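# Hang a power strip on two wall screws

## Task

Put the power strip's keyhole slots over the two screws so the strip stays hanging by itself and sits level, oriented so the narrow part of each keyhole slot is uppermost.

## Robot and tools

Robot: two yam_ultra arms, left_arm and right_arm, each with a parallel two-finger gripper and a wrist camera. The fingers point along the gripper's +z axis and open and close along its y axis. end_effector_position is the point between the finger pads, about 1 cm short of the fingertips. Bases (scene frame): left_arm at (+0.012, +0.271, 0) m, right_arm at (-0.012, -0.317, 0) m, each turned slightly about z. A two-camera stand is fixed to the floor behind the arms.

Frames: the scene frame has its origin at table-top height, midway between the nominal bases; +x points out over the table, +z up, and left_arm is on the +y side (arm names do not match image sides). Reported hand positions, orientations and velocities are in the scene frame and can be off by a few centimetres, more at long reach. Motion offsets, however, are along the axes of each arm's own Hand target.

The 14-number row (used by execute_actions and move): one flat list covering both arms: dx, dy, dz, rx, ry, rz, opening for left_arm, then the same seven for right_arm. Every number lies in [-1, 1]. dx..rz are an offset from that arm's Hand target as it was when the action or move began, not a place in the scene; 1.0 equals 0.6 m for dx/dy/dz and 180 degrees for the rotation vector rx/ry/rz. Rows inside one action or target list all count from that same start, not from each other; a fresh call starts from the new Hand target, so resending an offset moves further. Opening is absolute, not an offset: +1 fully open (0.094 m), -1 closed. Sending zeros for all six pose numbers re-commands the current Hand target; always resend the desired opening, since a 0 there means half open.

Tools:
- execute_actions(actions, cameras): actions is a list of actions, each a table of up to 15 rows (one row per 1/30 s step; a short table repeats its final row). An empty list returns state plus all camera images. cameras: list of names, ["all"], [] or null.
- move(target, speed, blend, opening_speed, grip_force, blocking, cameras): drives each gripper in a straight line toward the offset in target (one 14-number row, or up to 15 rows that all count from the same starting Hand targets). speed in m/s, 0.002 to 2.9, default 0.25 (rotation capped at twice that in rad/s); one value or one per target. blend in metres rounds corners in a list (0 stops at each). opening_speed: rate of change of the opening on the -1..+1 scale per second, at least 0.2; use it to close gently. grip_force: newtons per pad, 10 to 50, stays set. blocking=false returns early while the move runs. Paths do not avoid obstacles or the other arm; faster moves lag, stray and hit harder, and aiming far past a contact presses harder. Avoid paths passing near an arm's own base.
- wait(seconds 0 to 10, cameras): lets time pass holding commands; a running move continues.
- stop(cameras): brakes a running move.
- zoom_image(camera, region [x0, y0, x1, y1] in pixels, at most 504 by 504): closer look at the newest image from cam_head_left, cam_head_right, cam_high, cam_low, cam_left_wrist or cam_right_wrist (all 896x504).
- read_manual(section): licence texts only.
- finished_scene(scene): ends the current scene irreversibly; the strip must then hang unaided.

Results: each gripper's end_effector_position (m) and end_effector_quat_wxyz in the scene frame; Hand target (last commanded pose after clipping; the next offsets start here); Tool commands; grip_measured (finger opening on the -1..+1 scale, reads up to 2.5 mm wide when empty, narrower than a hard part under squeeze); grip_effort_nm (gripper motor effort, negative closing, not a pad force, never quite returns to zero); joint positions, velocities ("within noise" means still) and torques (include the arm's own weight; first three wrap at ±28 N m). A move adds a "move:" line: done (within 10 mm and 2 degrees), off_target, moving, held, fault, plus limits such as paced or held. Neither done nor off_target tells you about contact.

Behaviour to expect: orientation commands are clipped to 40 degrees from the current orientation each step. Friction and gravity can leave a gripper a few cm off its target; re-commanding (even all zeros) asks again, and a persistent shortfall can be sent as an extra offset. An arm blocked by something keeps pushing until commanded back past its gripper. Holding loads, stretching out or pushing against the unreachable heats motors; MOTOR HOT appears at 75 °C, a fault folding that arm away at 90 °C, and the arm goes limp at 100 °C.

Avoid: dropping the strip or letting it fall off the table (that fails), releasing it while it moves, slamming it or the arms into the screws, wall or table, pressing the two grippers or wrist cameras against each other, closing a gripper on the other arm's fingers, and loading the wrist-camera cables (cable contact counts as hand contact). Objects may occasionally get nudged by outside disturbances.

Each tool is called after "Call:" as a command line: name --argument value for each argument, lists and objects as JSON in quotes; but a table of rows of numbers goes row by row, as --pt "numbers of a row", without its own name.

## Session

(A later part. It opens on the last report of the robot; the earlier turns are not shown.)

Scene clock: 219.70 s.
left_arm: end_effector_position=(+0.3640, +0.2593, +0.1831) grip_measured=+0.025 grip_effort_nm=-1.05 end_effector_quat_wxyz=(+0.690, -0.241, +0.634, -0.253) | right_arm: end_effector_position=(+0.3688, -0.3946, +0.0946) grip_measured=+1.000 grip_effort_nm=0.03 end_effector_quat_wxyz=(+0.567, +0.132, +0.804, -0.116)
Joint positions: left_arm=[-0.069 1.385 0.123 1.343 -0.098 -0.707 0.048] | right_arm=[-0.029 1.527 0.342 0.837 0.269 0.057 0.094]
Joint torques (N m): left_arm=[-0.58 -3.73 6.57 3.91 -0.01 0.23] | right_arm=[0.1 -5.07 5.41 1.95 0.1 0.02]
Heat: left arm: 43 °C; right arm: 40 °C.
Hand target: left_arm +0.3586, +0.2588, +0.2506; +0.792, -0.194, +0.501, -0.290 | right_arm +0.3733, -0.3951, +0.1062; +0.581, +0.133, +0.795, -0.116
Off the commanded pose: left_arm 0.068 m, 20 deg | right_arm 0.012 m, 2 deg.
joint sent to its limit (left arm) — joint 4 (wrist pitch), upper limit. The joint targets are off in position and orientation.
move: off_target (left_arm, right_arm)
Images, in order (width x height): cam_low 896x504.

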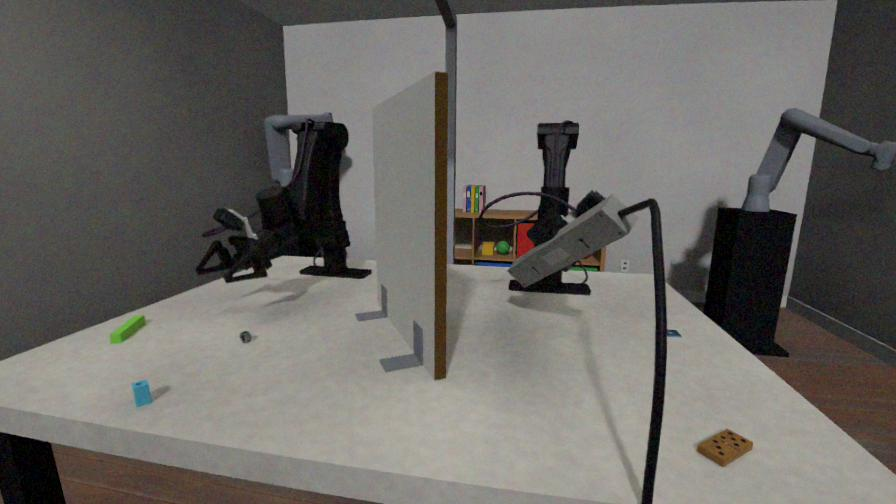

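Call:
move --target '[0.043,0.040,0.323,0.503,-0.0825,0.498,-0.3,0,0,0,0,0,0,1]' --cameras '["cam_left_wrist","cam_high","cam_low","cam_head_left"]' --speed 0.25

Scene clock: 282.33 s.
left_arm: end_effector_position=(+0.5488, +0.2732, +0.2939) grip_measured=+0.025 grip_effort_nm=-1.05 end_effector_quat_wxyz=(+0.696, +0.698, +0.123, +0.117) | right_arm: end_effector_position=(+0.3688, -0.3946, +0.0946) grip_measured=+1.000 grip_effort_nm=0.02 end_effector_quat_wxyz=(+0.567, +0.132, +0.804, -0.116)
Joint positions: left_arm=[0.362 2.431 1.974 1.423 1.576 0.596 0.048] | right_arm=[-0.029 1.527 0.342 0.837 0.269 0.057 0.094]
Joint torques (N m): left_arm=[-1.05 -11.17 8.57 0.01 -0.52 -0.08] | right_arm=[-0.01 -5.04 5.39 1.97 0.09 0.02]
Heat: left arm: 59 °C; right arm: 41 °C.
Hand target: left_arm +0.5491, +0.2632, +0.3005; +0.703, +0.704, +0.074, +0.073 | right_arm +0.3733, -0.3951, +0.1062; +0.581, +0.133, +0.795, -0.116
Off the commanded pose: left_arm 0.012 m, 8 deg | right_arm 0.012 m, 2 deg.
joint sent to its limit (left arm) — joint 5 (wrist yaw), upper limit. The joint targets are off in position and orientation.
move: off_target (left_arm, right_arm)
Images, in order (width x height): cam_head_left 896x504, cam_high 896x504, cam_low 896x504, cam_left_wrist 896x504.

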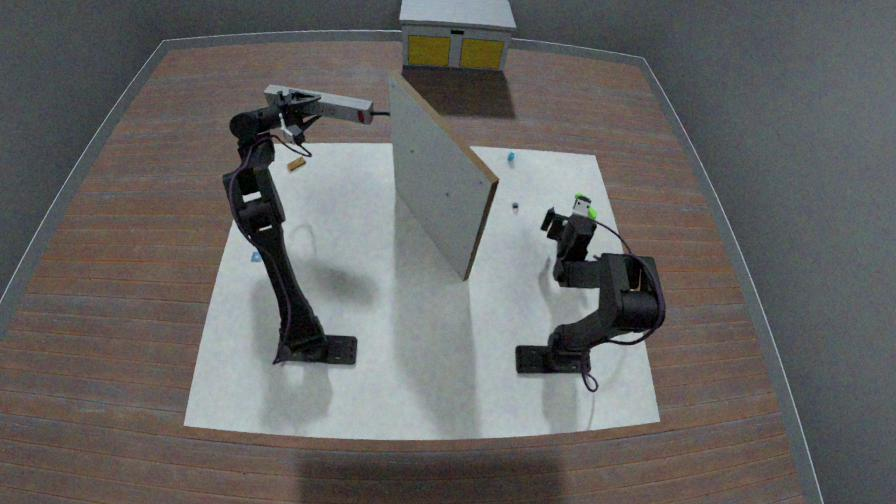

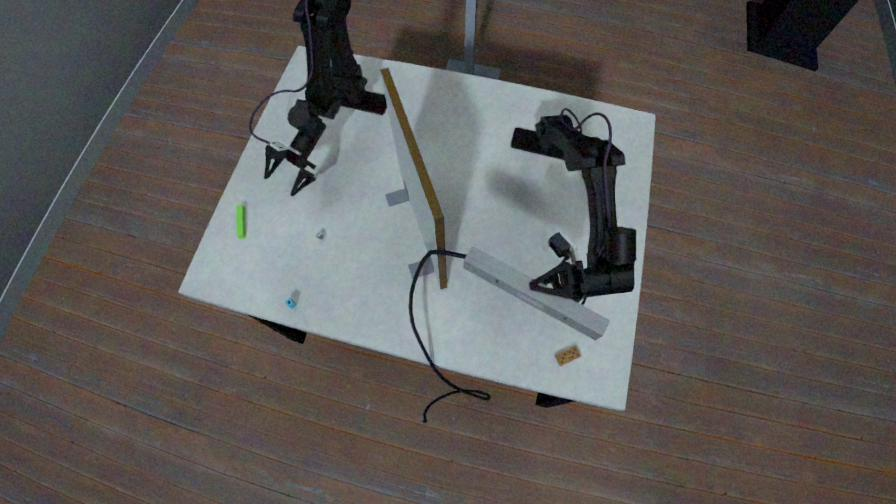

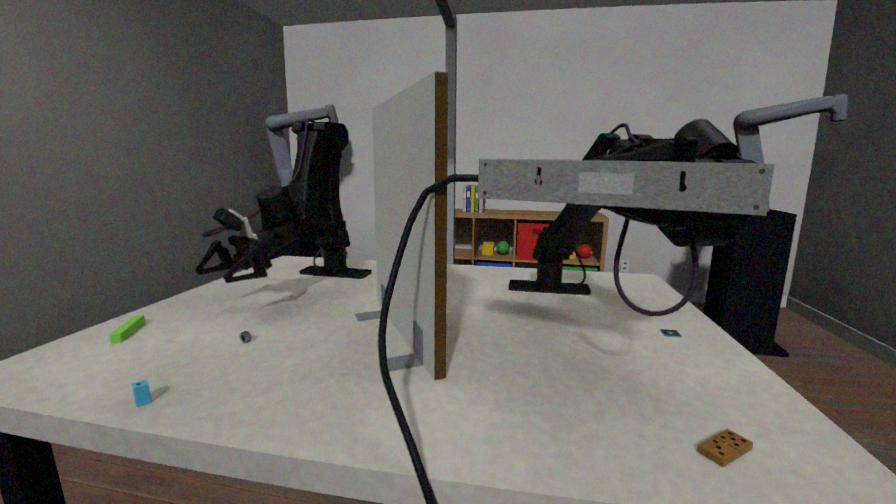

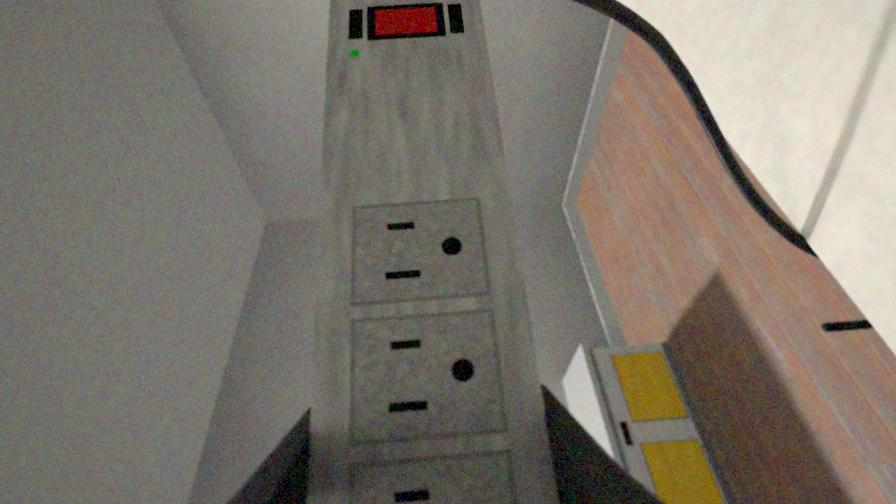

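Call:
zoom_image --camera "cam_low" --region '[470, 150, 630, 210]'

Call:
zoom_image --camera "cam_low" --region '[620, 150, 780, 220]'

Call:
zoom_image --camera "cam_high" --region '[450, 230, 620, 350]'

Scaled by 3.150.

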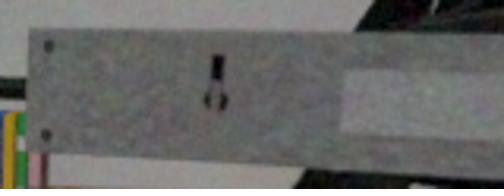

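Scaled by 3.150.

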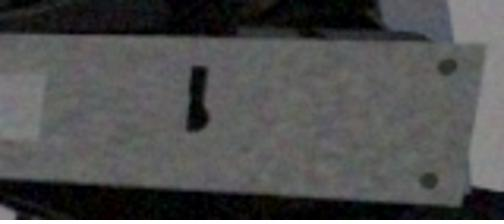

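Scaled by 2.965.

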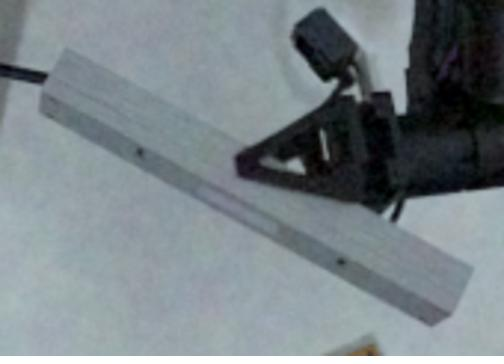

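Call:
move --pt "-0.142 0.067 -0.127 0 0.0556 0 -0.3 0 0 0 0 0 0 1" --pt "-0.532 0.075 0.0675 0 0.111 0 -0.3 0 0 0 0 0 0 1" --cameras '["cam_left_wrist","cam_high","cam_head_right","cam_head_left"]' --speed 0.2 --blend '[0.04,0]'

Scene clock: 341.23 s.
left_arm: end_effector_position=(+0.2532, +0.1640, +0.3257) grip_measured=+0.025 grip_effort_nm=-1.05 end_effector_quat_wxyz=(+0.679, +0.677, +0.215, +0.187) | right_arm: end_effector_position=(+0.3688, -0.3946, +0.0946) grip_measured=+1.000 grip_effort_nm=0.02 end_effector_quat_wxyz=(+0.567, +0.132, +0.804, -0.116)
Joint positions: left_arm=[0.31 0.76 0.633 0.099 1.287 1.559 0.048] | right_arm=[-0.029 1.527 0.342 0.837 0.269 0.057 0.094]
Joint torques (N m): left_arm=[-0.99 -1.8 11.44 0.83 0.07 0] | right_arm=[-0.13 -5.12 5.52 1.96 0.08 0.02]
Heat: left arm: 38 °C; right arm: 42 °C.
Hand target: left_arm +0.2452, +0.1576, +0.3457; +0.680, +0.680, +0.195, +0.194 | right_arm +0.3733, -0.3951, +0.1062; +0.581, +0.133, +0.795, -0.116
Off the commanded pose: left_arm 0.022 m, 2 deg | right_arm 0.012 m, 2 deg.
move: off_target (left_arm, right_arm)
Images, in order (width x height): cam_head_left 896x504, cam_head_right 896x504, cam_high 896x504, cam_left_wrist 896x504.

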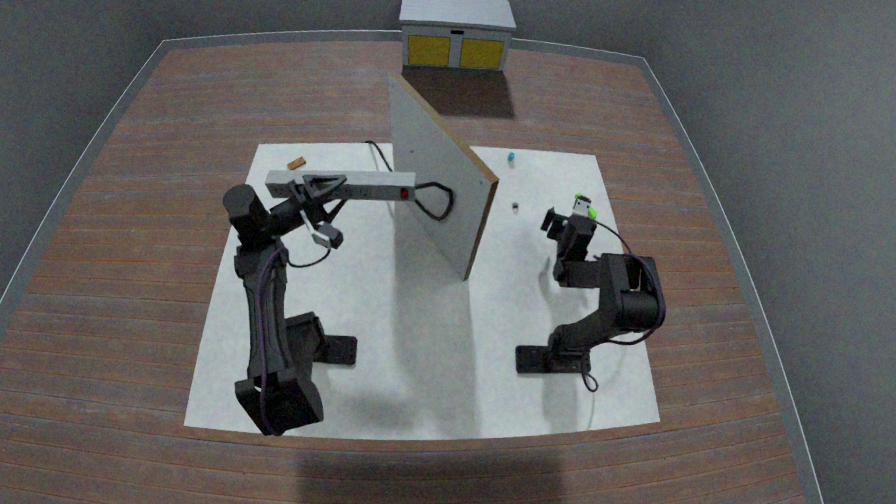

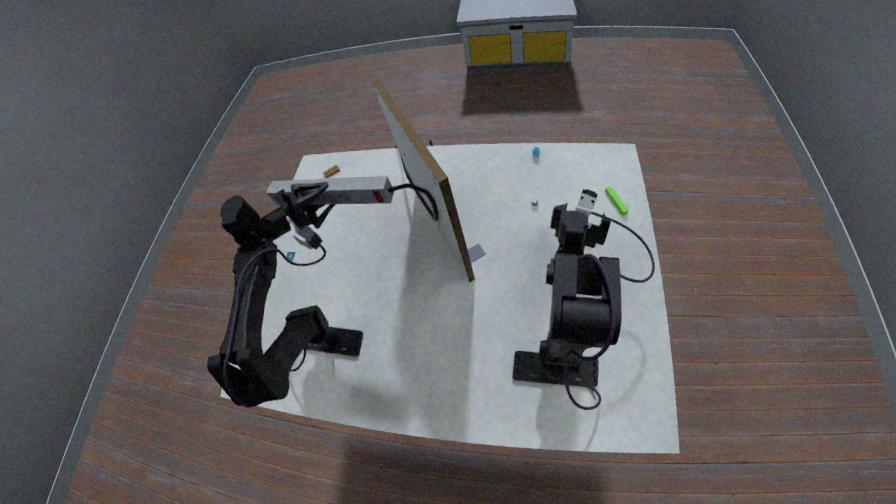

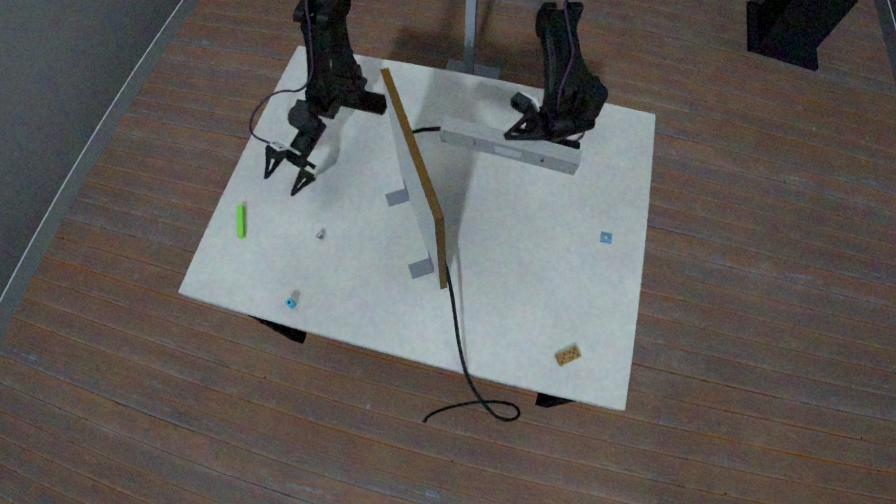

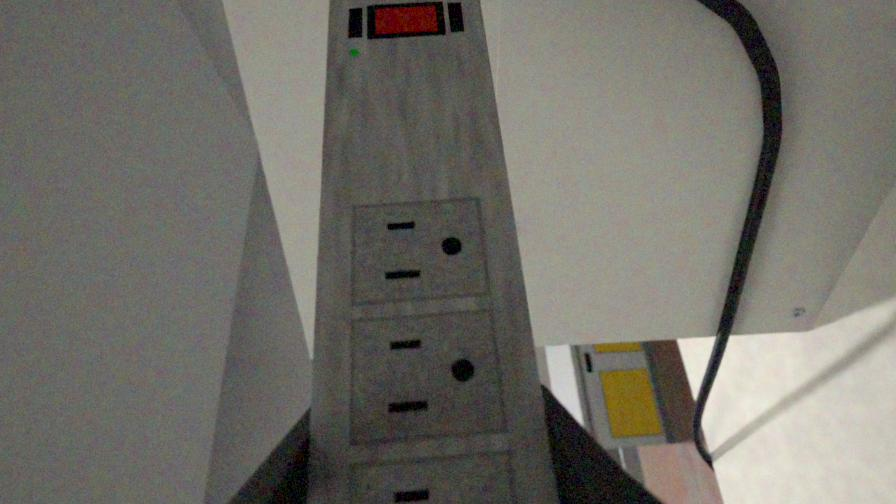

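Call:
move --target '[0.003,0.04,0.261,0,0,0,-0.3,0,0,0,0,0,0,1]' --cameras '["cam_left_wrist","cam_high","cam_head_left"]' --speed 0.07

Scene clock: 355.50 s.
left_arm: end_effector_position=(+0.3304, +0.0384, +0.3155) grip_measured=+0.025 grip_effort_nm=-1.05 end_effector_quat_wxyz=(+0.634, +0.716, +0.237, +0.171) | right_arm: end_effector_position=(+0.3688, -0.3946, +0.0946) grip_measured=+1.000 grip_effort_nm=0.02 end_effector_quat_wxyz=(+0.567, +0.132, +0.804, -0.116)
Joint positions: left_arm=[-0.35 1.158 0.883 0.107 0.614 1.611 0.048] | right_arm=[-0.029 1.527 0.342 0.837 0.269 0.057 0.094]
Joint torques (N m): left_arm=[-1.48 -3.54 12.97 2.56 0.2 -0.45] | right_arm=[-0.03 -4.98 5.44 1.95 0.07 0]
Heat: left arm: 40 °C; right arm: 42 °C.
Hand target: left_arm +0.3295, +0.0256, +0.3695; +0.680, +0.680, +0.195, +0.194 | right_arm +0.3733, -0.3951, +0.1062; +0.581, +0.133, +0.795, -0.116
Off the commanded pose: left_arm 0.056 m, 9 deg | right_arm 0.012 m, 2 deg.
move: off_target (left_arm, right_arm)
Images, in order (width x height): cam_head_left 896x504, cam_high 896x504, cam_left_wrist 896x504.

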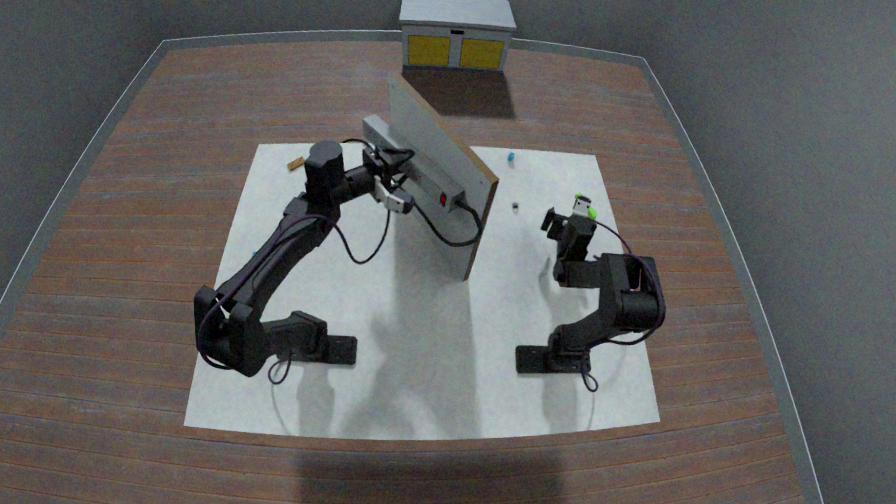

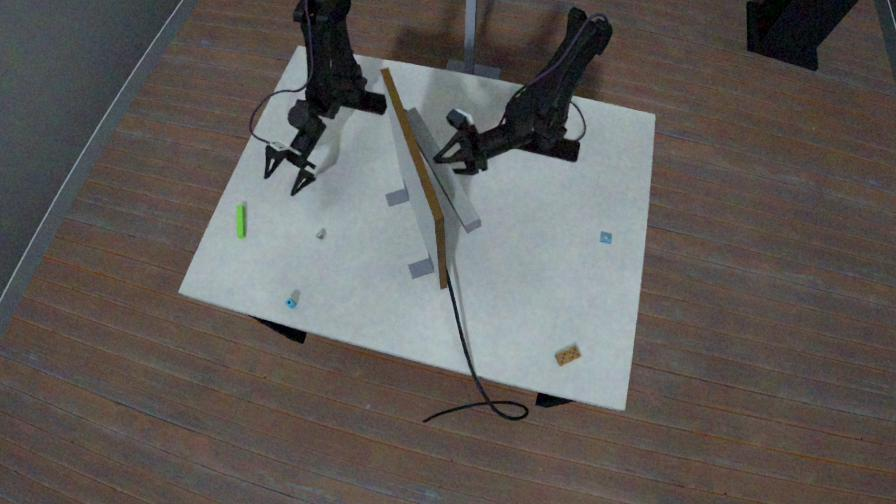

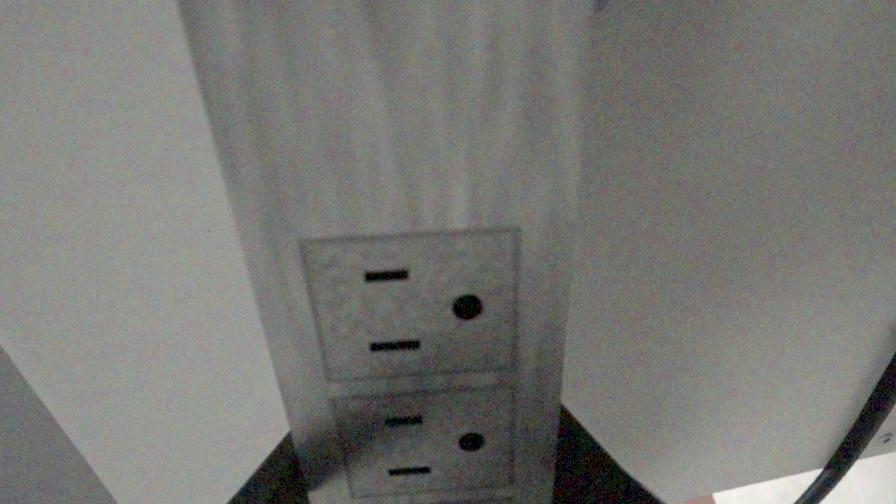

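Call:
move --target '[0,0.03,-0.01,-0.05,0,0.017,-0.3,0,0,0,0,0,0,1]' --speed 0.1

Scene clock: 366.10 s.
left_arm: end_effector_position=(+0.3331, +0.0349, +0.3611) grip_measured=+0.025 grip_effort_nm=-1.05 end_effector_quat_wxyz=(+0.691, +0.664, +0.174, +0.228) | right_arm: end_effector_position=(+0.3688, -0.3946, +0.0946) grip_measured=+1.000 grip_effort_nm=0.02 end_effector_quat_wxyz=(+0.567, +0.132, +0.804, -0.116)
Joint positions: left_arm=[-0.351 1.17 0.866 0.374 0.625 1.591 0.048] | right_arm=[-0.029 1.527 0.342 0.837 0.269 0.057 0.094]
Joint torques (N m): left_arm=[-0.8 -3.58 7.84 2.59 0.02 -0.88] | right_arm=[-0.02 -5.12 5.45 1.95 0.11 0.02]
Heat: left arm: 44 °C; right arm: 42 °C.
Hand target: left_arm +0.3264, +0.0307, +0.3876; +0.725, +0.630, +0.161, +0.227 | right_arm +0.3733, -0.3951, +0.1062; +0.581, +0.133, +0.795, -0.116
Off the commanded pose: left_arm 0.028 m, 6 deg | right_arm 0.012 m, 2 deg.
move: off_target (left_arm, right_arm)

Call:
move --pt "0 -0.02 0.0 0.016 0 -0.018 -0.3 0 0 0 0 0 0 1" --pt "0 -0.02 0.04 0.016 0 -0.018 -0.3 0 0 0 0 0 0 1" --cameras '["cam_left_wrist","cam_high","cam_head_left"]' --speed 0.08

Scene clock: 372.37 s.
left_arm: end_effector_position=(+0.3424, +0.0170, +0.3342) grip_measured=+0.025 grip_effort_nm=-1.05 end_effector_quat_wxyz=(+0.681, +0.677, +0.204, +0.190) | right_arm: end_effector_position=(+0.3688, -0.3946, +0.0946) grip_measured=+1.000 grip_effort_nm=0.02 end_effector_quat_wxyz=(+0.567, +0.132, +0.804, -0.116)
Joint positions: left_arm=[-0.397 1.242 0.866 0.374 0.59 1.551 0.048] | right_arm=[-0.029 1.527 0.342 0.837 0.269 0.057 0.094]
Joint torques (N m): left_arm=[-1.26 -4.25 12.64 2.16 -0.12 -0.63] | right_arm=[-0.03 -5.11 5.42 1.99 0.1 0]
Heat: left arm: 46 °C; right arm: 42 °C.
Hand target: left_arm +0.3403, +0.0092, +0.3795; +0.716, +0.643, +0.184, +0.202 | right_arm +0.3733, -0.3951, +0.1062; +0.581, +0.133, +0.795, -0.116
Off the commanded pose: left_arm 0.046 m, 6 deg | right_arm 0.012 m, 2 deg.
move: off_target (left_arm, right_arm)
Images, in order (width x height): cam_head_left 896x504, cam_high 896x504, cam_left_wrist 896x504.

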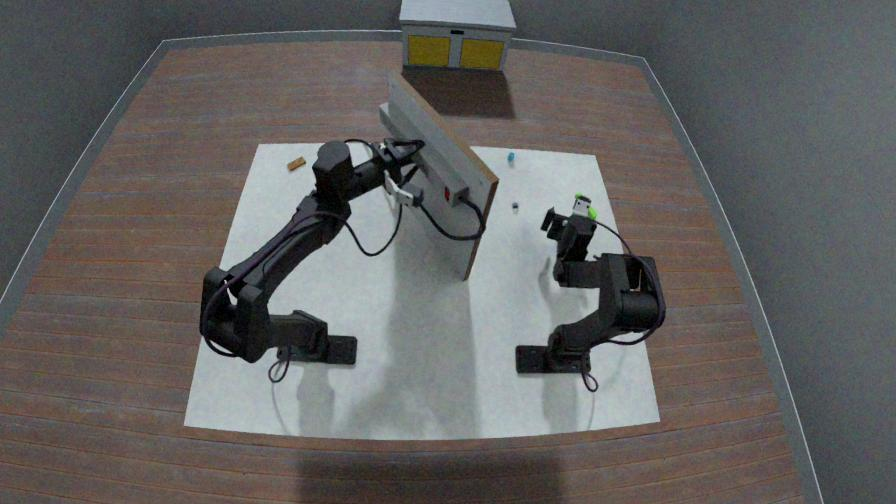

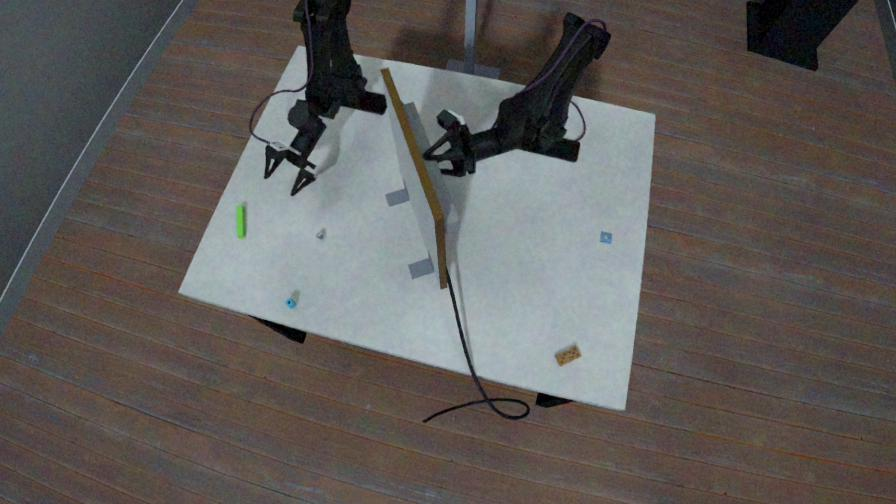

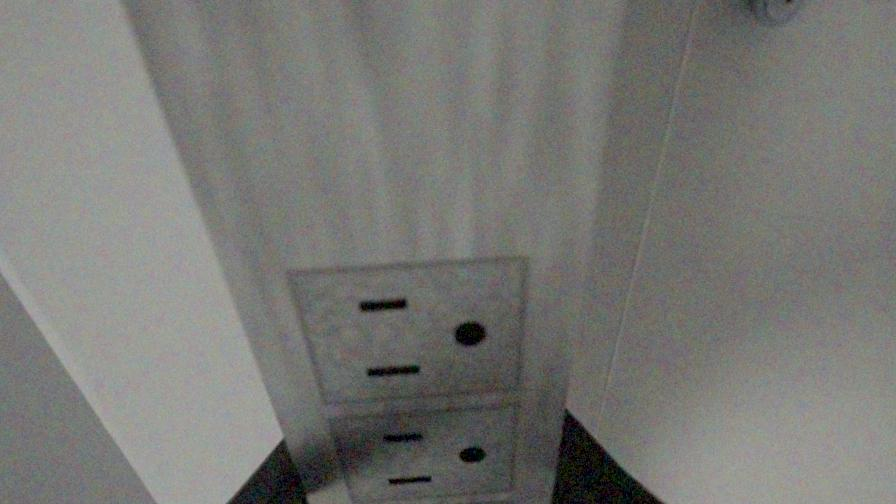

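Call:
zoom_image --camera "cam_left_wrist" --region '[560, 404, 760, 504]'

Call:
zoom_image --camera "cam_left_wrist" --region '[696, 0, 896, 100]'

Scaled by 2.520.

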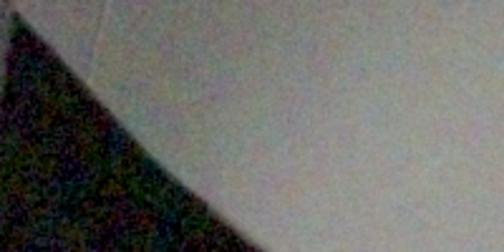

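Scaled by 2.520.

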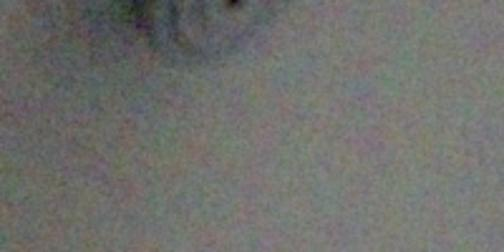

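Call:
move --target '[-0.025,-0.033,-0.033,0.004,0,-0.004,-0.3,0,0,0,0,0,0,1]' --cameras '["cam_left_wrist","cam_high"]' --speed 0.08

Scene clock: 415.47 s.
left_arm: end_effector_position=(+0.3357, +0.0209, +0.3213) grip_measured=+0.025 grip_effort_nm=-1.05 end_effector_quat_wxyz=(+0.673, +0.679, +0.218, +0.194) | right_arm: end_effector_position=(+0.3688, -0.3946, +0.0946) grip_measured=+1.000 grip_effort_nm=0.02 end_effector_quat_wxyz=(+0.567, +0.132, +0.804, -0.116)
Joint positions: left_arm=[-0.409 1.204 0.808 0.374 0.552 1.551 0.048] | right_arm=[-0.029 1.527 0.342 0.837 0.269 0.057 0.094]
Joint torques (N m): left_arm=[-1.39 -7.09 7.66 2.4 0.19 -0.63] | right_arm=[-0.1 -5.08 5.5 1.96 0.1 0.01]
Heat: left arm: 47 °C; right arm: 43 °C.
Hand target: left_arm +0.3182, +0.0162, +0.3577; +0.713, +0.646, +0.189, +0.196 | right_arm +0.3733, -0.3951, +0.1062; +0.581, +0.133, +0.795, -0.116
Off the commanded pose: left_arm 0.041 m, 7 deg | right_arm 0.012 m, 2 deg.
move: off_target (left_arm, right_arm)
Images, in order (width x height): cam_high 896x504, cam_left_wrist 896x504.

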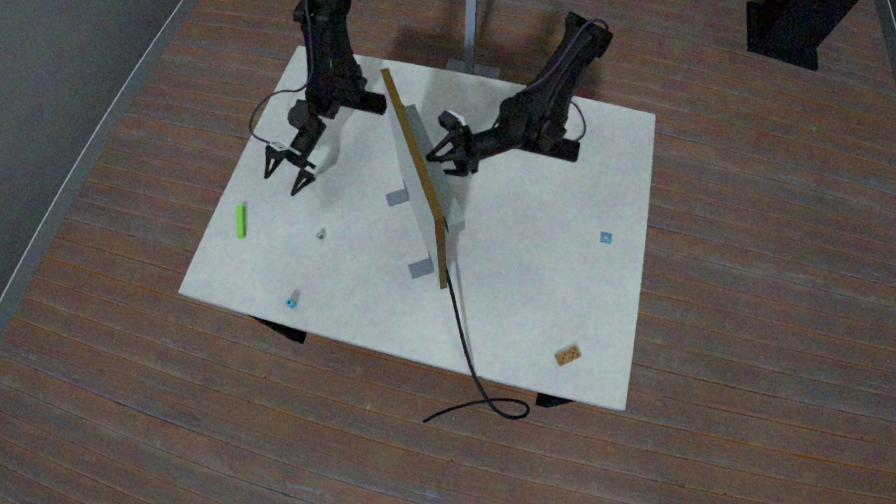

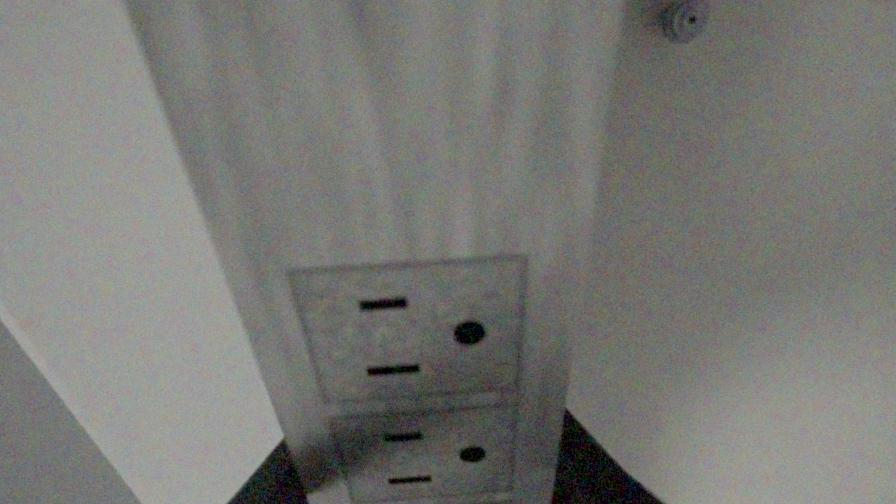

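Call:
zoom_image --camera "cam_left_wrist" --region '[610, 0, 770, 90]'

Call:
zoom_image --camera "cam_left_wrist" --region '[540, 380, 700, 504]'

Scaled by 3.150.

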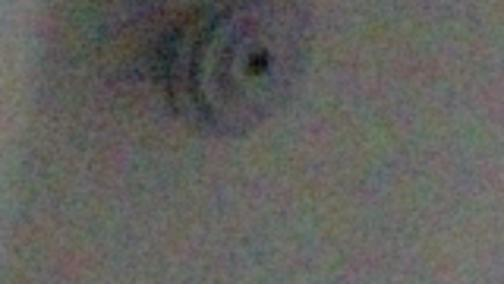

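Scaled by 3.150.

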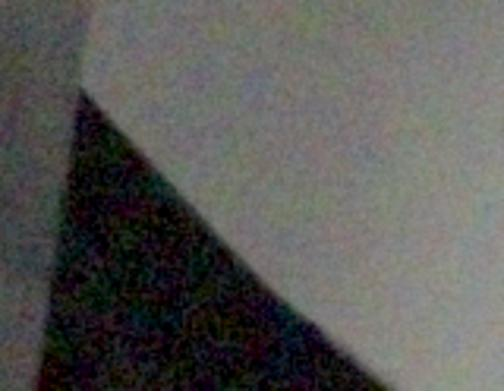

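Call:
move --target '[-0.02,-0.08,-0.02,0,0,0.008,-0.3,0,0,0,0,0,0,1]' --cameras '["cam_left_wrist","cam_head_left"]' --speed 0.08

Scene clock: 441.83 s.
left_arm: end_effector_position=(+0.3181, +0.0228, +0.2717) grip_measured=+0.025 grip_effort_nm=-1.05 end_effector_quat_wxyz=(+0.669, +0.681, +0.224, +0.196) | right_arm: end_effector_position=(+0.3688, -0.3946, +0.0946) grip_measured=+1.000 grip_effort_nm=0.02 end_effector_quat_wxyz=(+0.567, +0.132, +0.804, -0.116)
Joint positions: left_arm=[-0.442 1.177 0.6 0.546 0.509 1.553 0.048] | right_arm=[-0.029 1.527 0.342 0.837 0.269 0.057 0.094]
Joint torques (N m): left_arm=[-1.33 -6.06 7.47 2.58 0.32 -0.28] | right_arm=[-0.06 -5.09 5.46 1.97 0.09 0.01]
Heat: left arm: 49 °C; right arm: 43 °C.
Hand target: left_arm +0.3034, +0.0159, +0.3090; +0.710, +0.649, +0.181, +0.205 | right_arm +0.3733, -0.3951, +0.1062; +0.581, +0.133, +0.795, -0.116
Off the commanded pose: left_arm 0.041 m, 8 deg | right_arm 0.012 m, 2 deg.
move: off_target (left_arm, right_arm)
Images, in order (width x height): cam_head_left 896x504, cam_left_wrist 896x504.

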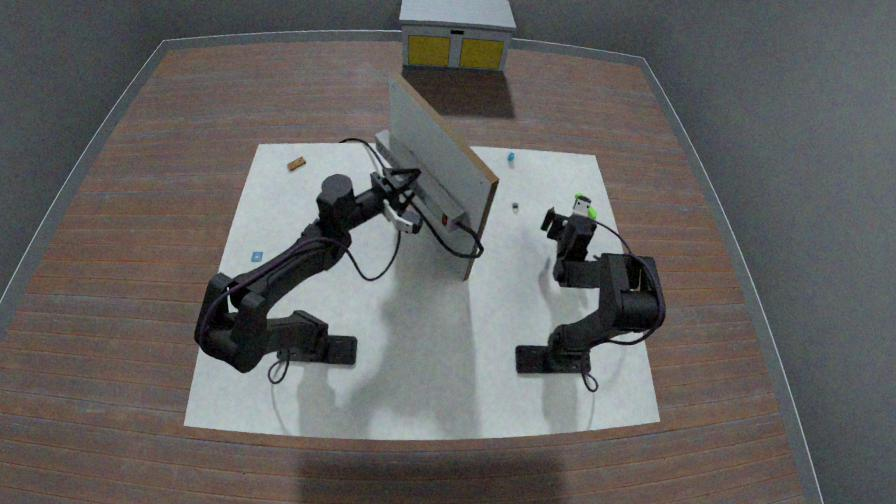

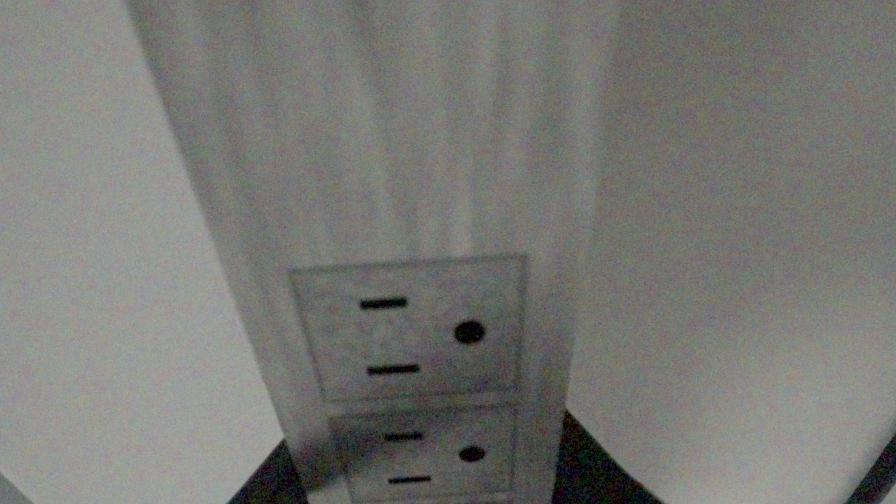

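Call:
move --target '[0.0,0.1,0,-0.01,0,0.02,-0.3,0,0,0,0,0,0,1]' --cameras '["cam_left_wrist"]' --speed 0.08

Call:
zoom_image --camera "cam_left_wrist" --region '[560, 0, 896, 252]'

Call:
zoom_image --camera "cam_left_wrist" --region '[560, 252, 896, 504]'

Scene clock: 467.93 s.
left_arm: end_effector_position=(+0.3146, +0.0245, +0.3274) grip_measured=+0.025 grip_effort_nm=-1.05 end_effector_quat_wxyz=(+0.685, +0.665, +0.189, +0.231) | right_arm: end_effector_position=(+0.3688, -0.3946, +0.0946) grip_measured=+1.000 grip_effort_nm=0.02 end_effector_quat_wxyz=(+0.567, +0.132, +0.804, -0.116)
Joint positions: left_arm=[-0.442 1.116 0.716 0.452 0.509 1.594 0.048] | right_arm=[-0.029 1.527 0.342 0.837 0.269 0.057 0.094]
Joint torques (N m): left_arm=[-0.61 -5.81 12.29 1.51 0.38 -0.31] | right_arm=[-0.16 -5.05 5.39 1.96 0.08 0]
Heat: left arm: 47 °C; right arm: 43 °C.
Hand target: left_arm +0.3000, +0.0204, +0.3687; +0.714, +0.643, +0.157, +0.230 | right_arm +0.3733, -0.3951, +0.1062; +0.581, +0.133, +0.795, -0.116
Off the commanded pose: left_arm 0.044 m, 5 deg | right_arm 0.012 m, 2 deg.
move: off_target (left_arm, right_arm)
Images, in order (width x height): cam_left_wrist 896x504.

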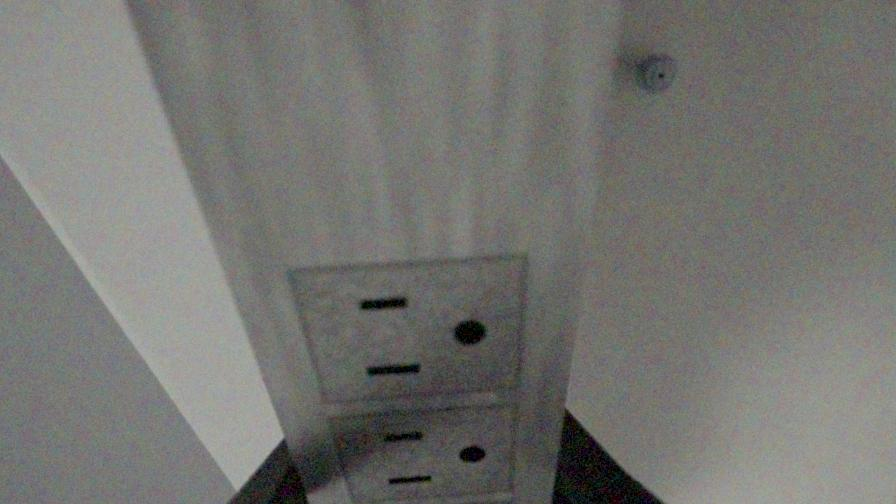

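Scaled by 1.500.

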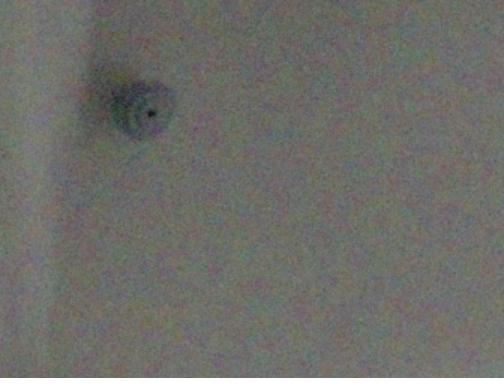

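Scaled by 1.500.

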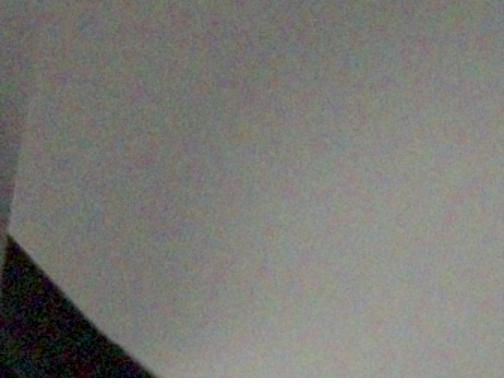

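Call:
zoom_image --camera "cam_left_wrist" --region '[0, 130, 252, 319]'

Call:
zoom_image --camera "cam_left_wrist" --region '[80, 300, 332, 504]'

Call:
zoom_image --camera "cam_left_wrist" --region '[420, 0, 672, 189]'

Call:
zoom_image --camera "cam_left_wrist" --region '[80, 0, 332, 189]'

Call:
zoom_image --camera "cam_left_wrist" --region '[420, 300, 672, 489]'

Scaled by 2.000.

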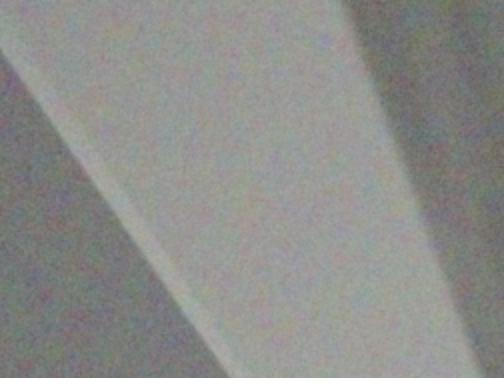

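Scaled by 2.000.

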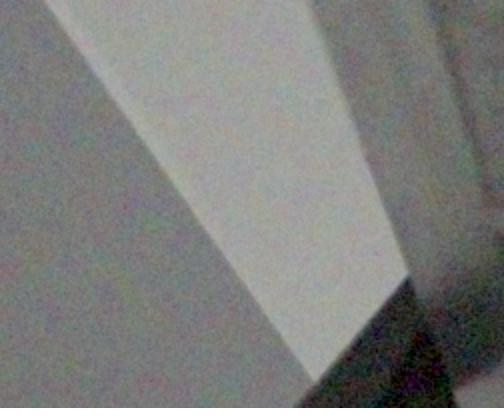

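Scaled by 2.000.

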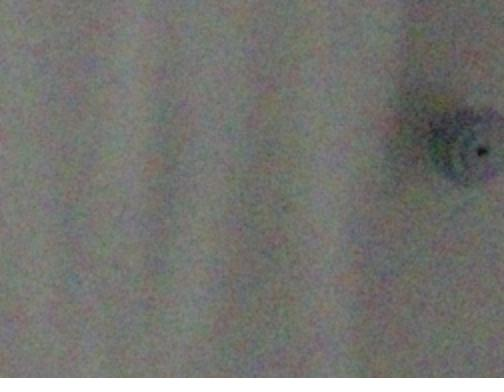

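Scaled by 2.000.

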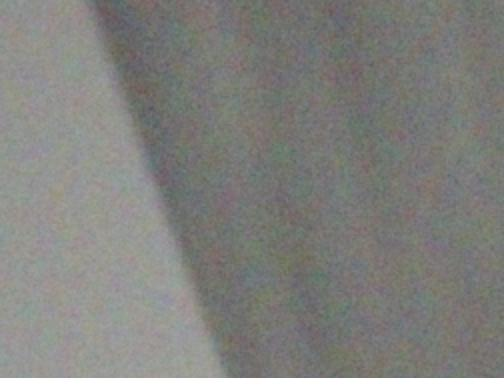

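Scaled by 2.000.

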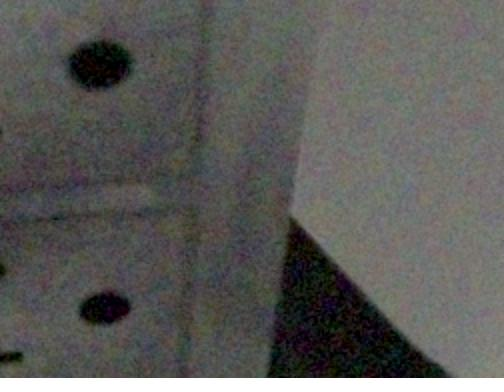

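Call:
move --target '[0.012,-0.1,0,0.0,0,-0.016,-0.3,0,0,0,0,0,0,1]' --cameras '[]' --speed 0.08

Scene clock: 513.27 s.
left_arm: end_effector_position=(+0.3216, +0.0249, +0.2858) grip_measured=+0.025 grip_effort_nm=-1.05 end_effector_quat_wxyz=(+0.684, +0.666, +0.200, +0.220) | right_arm: end_effector_position=(+0.3688, -0.3946, +0.0946) grip_measured=+1.000 grip_effort_nm=0.02 end_effector_quat_wxyz=(+0.567, +0.132, +0.804, -0.116)
Joint positions: left_arm=[-0.426 1.191 0.601 0.628 0.525 1.571 0.048] | right_arm=[-0.029 1.527 0.342 0.837 0.269 0.057 0.094]
Joint torques (N m): left_arm=[0.16 -3.34 7.43 2.62 0.49 -0.62] | right_arm=[-0.17 -5.09 5.34 1.96 0.09 0.01]
Heat: left arm: 44 °C; right arm: 43 °C.
Hand target: left_arm +0.3137, +0.0201, +0.3099; +0.719, +0.638, +0.173, +0.212 | right_arm +0.3733, -0.3951, +0.1062; +0.581, +0.133, +0.795, -0.116
Off the commanded pose: left_arm 0.026 m, 6 deg | right_arm 0.012 m, 2 deg.
move: off_target (left_arm, right_arm)
No camera images: "cameras" was empty.

Call:
move --target '[0.0,-0.032,0,0.010,0,-0.009,-0.3,0,0,0,0,0,0,1]' --cameras '[]' --speed 0.06

Scene clock: 518.10 s.
left_arm: end_effector_position=(+0.3238, +0.0238, +0.2660) grip_measured=+0.025 grip_effort_nm=-1.05 end_effector_quat_wxyz=(+0.676, +0.675, +0.213, +0.206) | right_arm: end_effector_position=(+0.3688, -0.3946, +0.0946) grip_measured=+1.000 grip_effort_nm=0.02 end_effector_quat_wxyz=(+0.567, +0.132, +0.804, -0.116)
Joint positions: left_arm=[-0.426 1.224 0.573 0.649 0.525 1.561 0.048] | right_arm=[-0.029 1.527 0.342 0.837 0.269 0.057 0.094]
Joint torques (N m): left_arm=[-0.05 -3.71 7.19 2.59 0.5 -0.57] | right_arm=[0.02 -5.05 5.34 1.97 0.1 0.01]
Heat: left arm: 45 °C; right arm: 43 °C.
Hand target: left_arm +0.3153, +0.0183, +0.2908; +0.712, +0.647, +0.186, +0.199 | right_arm +0.3733, -0.3951, +0.1062; +0.581, +0.133, +0.795, -0.116
Off the commanded pose: left_arm 0.027 m, 6 deg | right_arm 0.012 m, 2 deg.
move: off_target (left_arm, right_arm)
No camera images: "cameras" was empty.

Call:
move --target '[-0.003,0,0.037,0,0,0,-0.3,0,0,0,0,0,0,1]' --cameras '["cam_high","cam_head_left"]' --speed 0.04

Scene clock: 524.43 s.
left_arm: end_effector_position=(+0.3262, +0.0141, +0.2520) grip_measured=+0.025 grip_effort_nm=-1.05 end_effector_quat_wxyz=(+0.672, +0.682, +0.216, +0.192) | right_arm: end_effector_position=(+0.3688, -0.3946, +0.0946) grip_measured=+1.000 grip_effort_nm=0.02 end_effector_quat_wxyz=(+0.567, +0.132, +0.804, -0.116)
Joint positions: left_arm=[-0.448 1.279 0.573 0.678 0.52 1.557 0.048] | right_arm=[-0.029 1.527 0.342 0.837 0.269 0.057 0.094]
Joint torques (N m): left_arm=[-2.19 -3.15 11.18 2.5 0 -0.52] | right_arm=[0.03 -5.14 5.33 1.98 0.08 0.03]
Heat: left arm: 47 °C; right arm: 43 °C.
Hand target: left_arm +0.3254, -0.0014, +0.2929; +0.712, +0.647, +0.186, +0.200 | right_arm +0.3733, -0.3951, +0.1062; +0.581, +0.133, +0.795, -0.116
Off the commanded pose: left_arm 0.044 m, 7 deg | right_arm 0.012 m, 2 deg.
move: off_target (left_arm, right_arm)
Images, in order (width x height): cam_head_left 896x504, cam_high 896x504.

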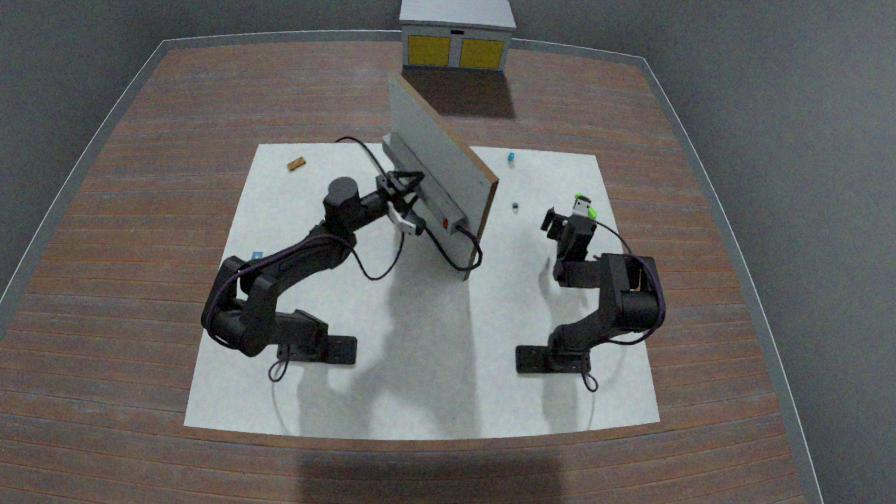

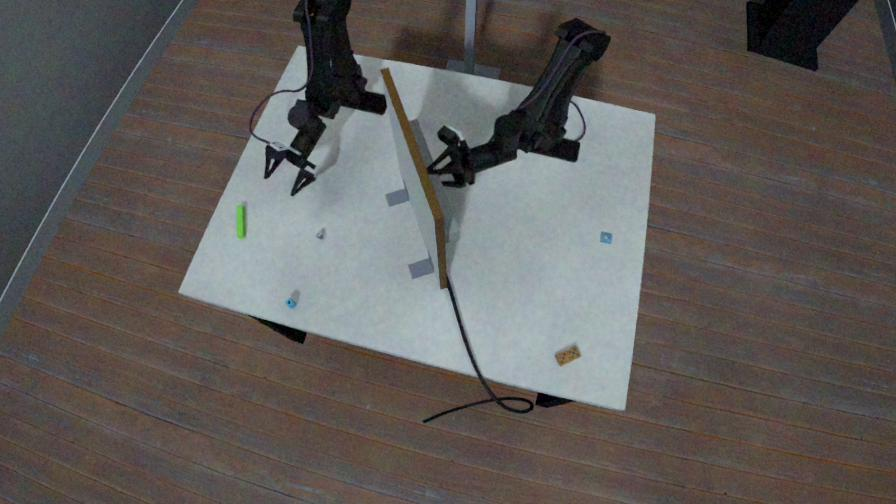

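Call:
move --pt "0.0 0.03 -0.02 -0.005 0 0 -0.3 0 0 0 0 0 0 1" --pt "0.0 0.025 -0.003 -0.005 0 0 -0.3 0 0 0 0 0 0 1" --cameras '[]' --speed 0.05

Scene clock: 531.60 s.
left_arm: end_effector_position=(+0.3245, +0.0126, +0.2679) grip_measured=+0.025 grip_effort_nm=-1.05 end_effector_quat_wxyz=(+0.682, +0.673, +0.207, +0.200) | right_arm: end_effector_position=(+0.3688, -0.3946, +0.0946) grip_measured=+1.000 grip_effort_nm=0.02 end_effector_quat_wxyz=(+0.567, +0.132, +0.804, -0.116)
Joint positions: left_arm=[-0.455 1.259 0.592 0.678 0.514 1.552 0.048] | right_arm=[-0.029 1.527 0.342 0.837 0.269 0.057 0.094]
Joint torques (N m): left_arm=[-1.21 -3.54 11.97 2.11 0.09 -0.6] | right_arm=[-0.09 -5.01 5.52 1.97 0.09 0]
Heat: left arm: 47 °C; right arm: 43 °C.
Hand target: left_arm +0.3238, +0.0013, +0.3077; +0.717, +0.642, +0.184, +0.201 | right_arm +0.3733, -0.3951, +0.1062; +0.581, +0.133, +0.795, -0.116
Off the commanded pose: left_arm 0.041 m, 6 deg | right_arm 0.012 m, 2 deg.
move: off_target (left_arm, right_arm)
No camera images: "cameras" was empty.

Call:
move --target '[0.0067,-0.003,0.006,0,0,0,-0.3,0,0,0,0,0,0,1]' --cameras '["cam_left_wrist"]' --speed 0.03

Scene clock: 537.50 s.
left_arm: end_effector_position=(+0.3252, +0.0124, +0.2668) grip_measured=+0.025 grip_effort_nm=-1.05 end_effector_quat_wxyz=(+0.682, +0.673, +0.207, +0.199) | right_arm: end_effector_position=(+0.3688, -0.3946, +0.0946) grip_measured=+1.000 grip_effort_nm=0.02 end_effector_quat_wxyz=(+0.567, +0.132, +0.804, -0.116)
Joint positions: left_arm=[-0.454 1.265 0.592 0.683 0.517 1.551 0.048] | right_arm=[-0.029 1.527 0.342 0.837 0.269 0.057 0.094]
Joint torques (N m): left_arm=[-0.8 -2.25 12.82 2.21 0.13 -0.57] | right_arm=[-0.08 -4.97 5.42 1.97 0.08 0.02]
Heat: left arm: 46 °C; right arm: 43 °C.
Hand target: left_arm +0.3292, +0.0002, +0.3062; +0.717, +0.642, +0.184, +0.201 | right_arm +0.3733, -0.3951, +0.1062; +0.581, +0.133, +0.795, -0.116
Off the commanded pose: left_arm 0.041 m, 6 deg | right_arm 0.012 m, 2 deg.
move: off_target (left_arm, right_arm)
Images, in order (width x height): cam_left_wrist 896x504.

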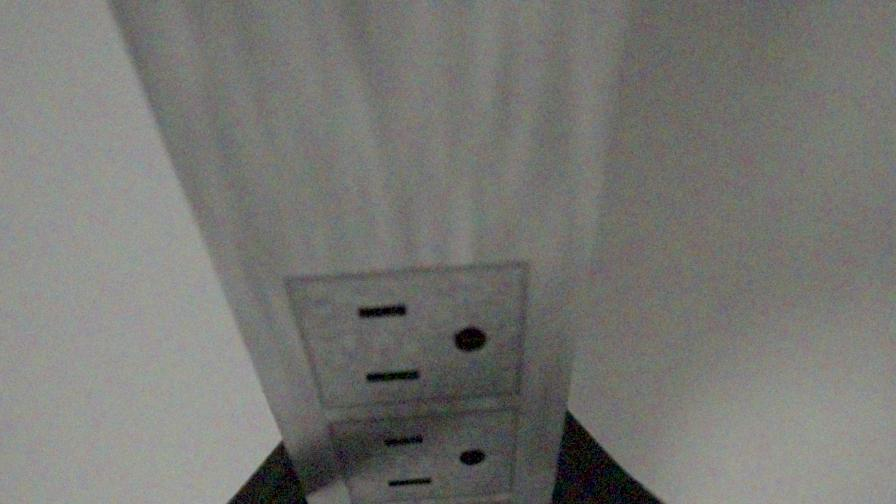

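Call:
move --target '[0.008,0,0.0,0,0,0,-0.3,0,0,0,0,0,0,1]' --cameras '[]' --speed 0.03

Scene clock: 542.50 s.
left_arm: end_effector_position=(+0.3261, +0.0130, +0.2667) grip_measured=+0.025 grip_effort_nm=-1.05 end_effector_quat_wxyz=(+0.684, +0.673, +0.203, +0.195) | right_arm: end_effector_position=(+0.3688, -0.3946, +0.0946) grip_measured=+1.000 grip_effort_nm=0.02 end_effector_quat_wxyz=(+0.567, +0.132, +0.804, -0.116)
Joint positions: left_arm=[-0.443 1.274 0.593 0.695 0.538 1.548 0.048] | right_arm=[-0.029 1.527 0.342 0.837 0.269 0.057 0.094]
Joint torques (N m): left_arm=[-0.47 -2.26 13.03 2.14 0.07 -0.58] | right_arm=[-0.12 -5.08 5.39 1.98 0.11 0.02]
Heat: left arm: 46 °C; right arm: 43 °C.
Hand target: left_arm +0.3333, +0.0027, +0.3062; +0.717, +0.642, +0.184, +0.201 | right_arm +0.3733, -0.3951, +0.1062; +0.581, +0.133, +0.795, -0.116
Off the commanded pose: left_arm 0.041 m, 6 deg | right_arm 0.012 m, 2 deg.
move: off_target (left_arm, right_arm)
No camera images: "cameras" was empty.


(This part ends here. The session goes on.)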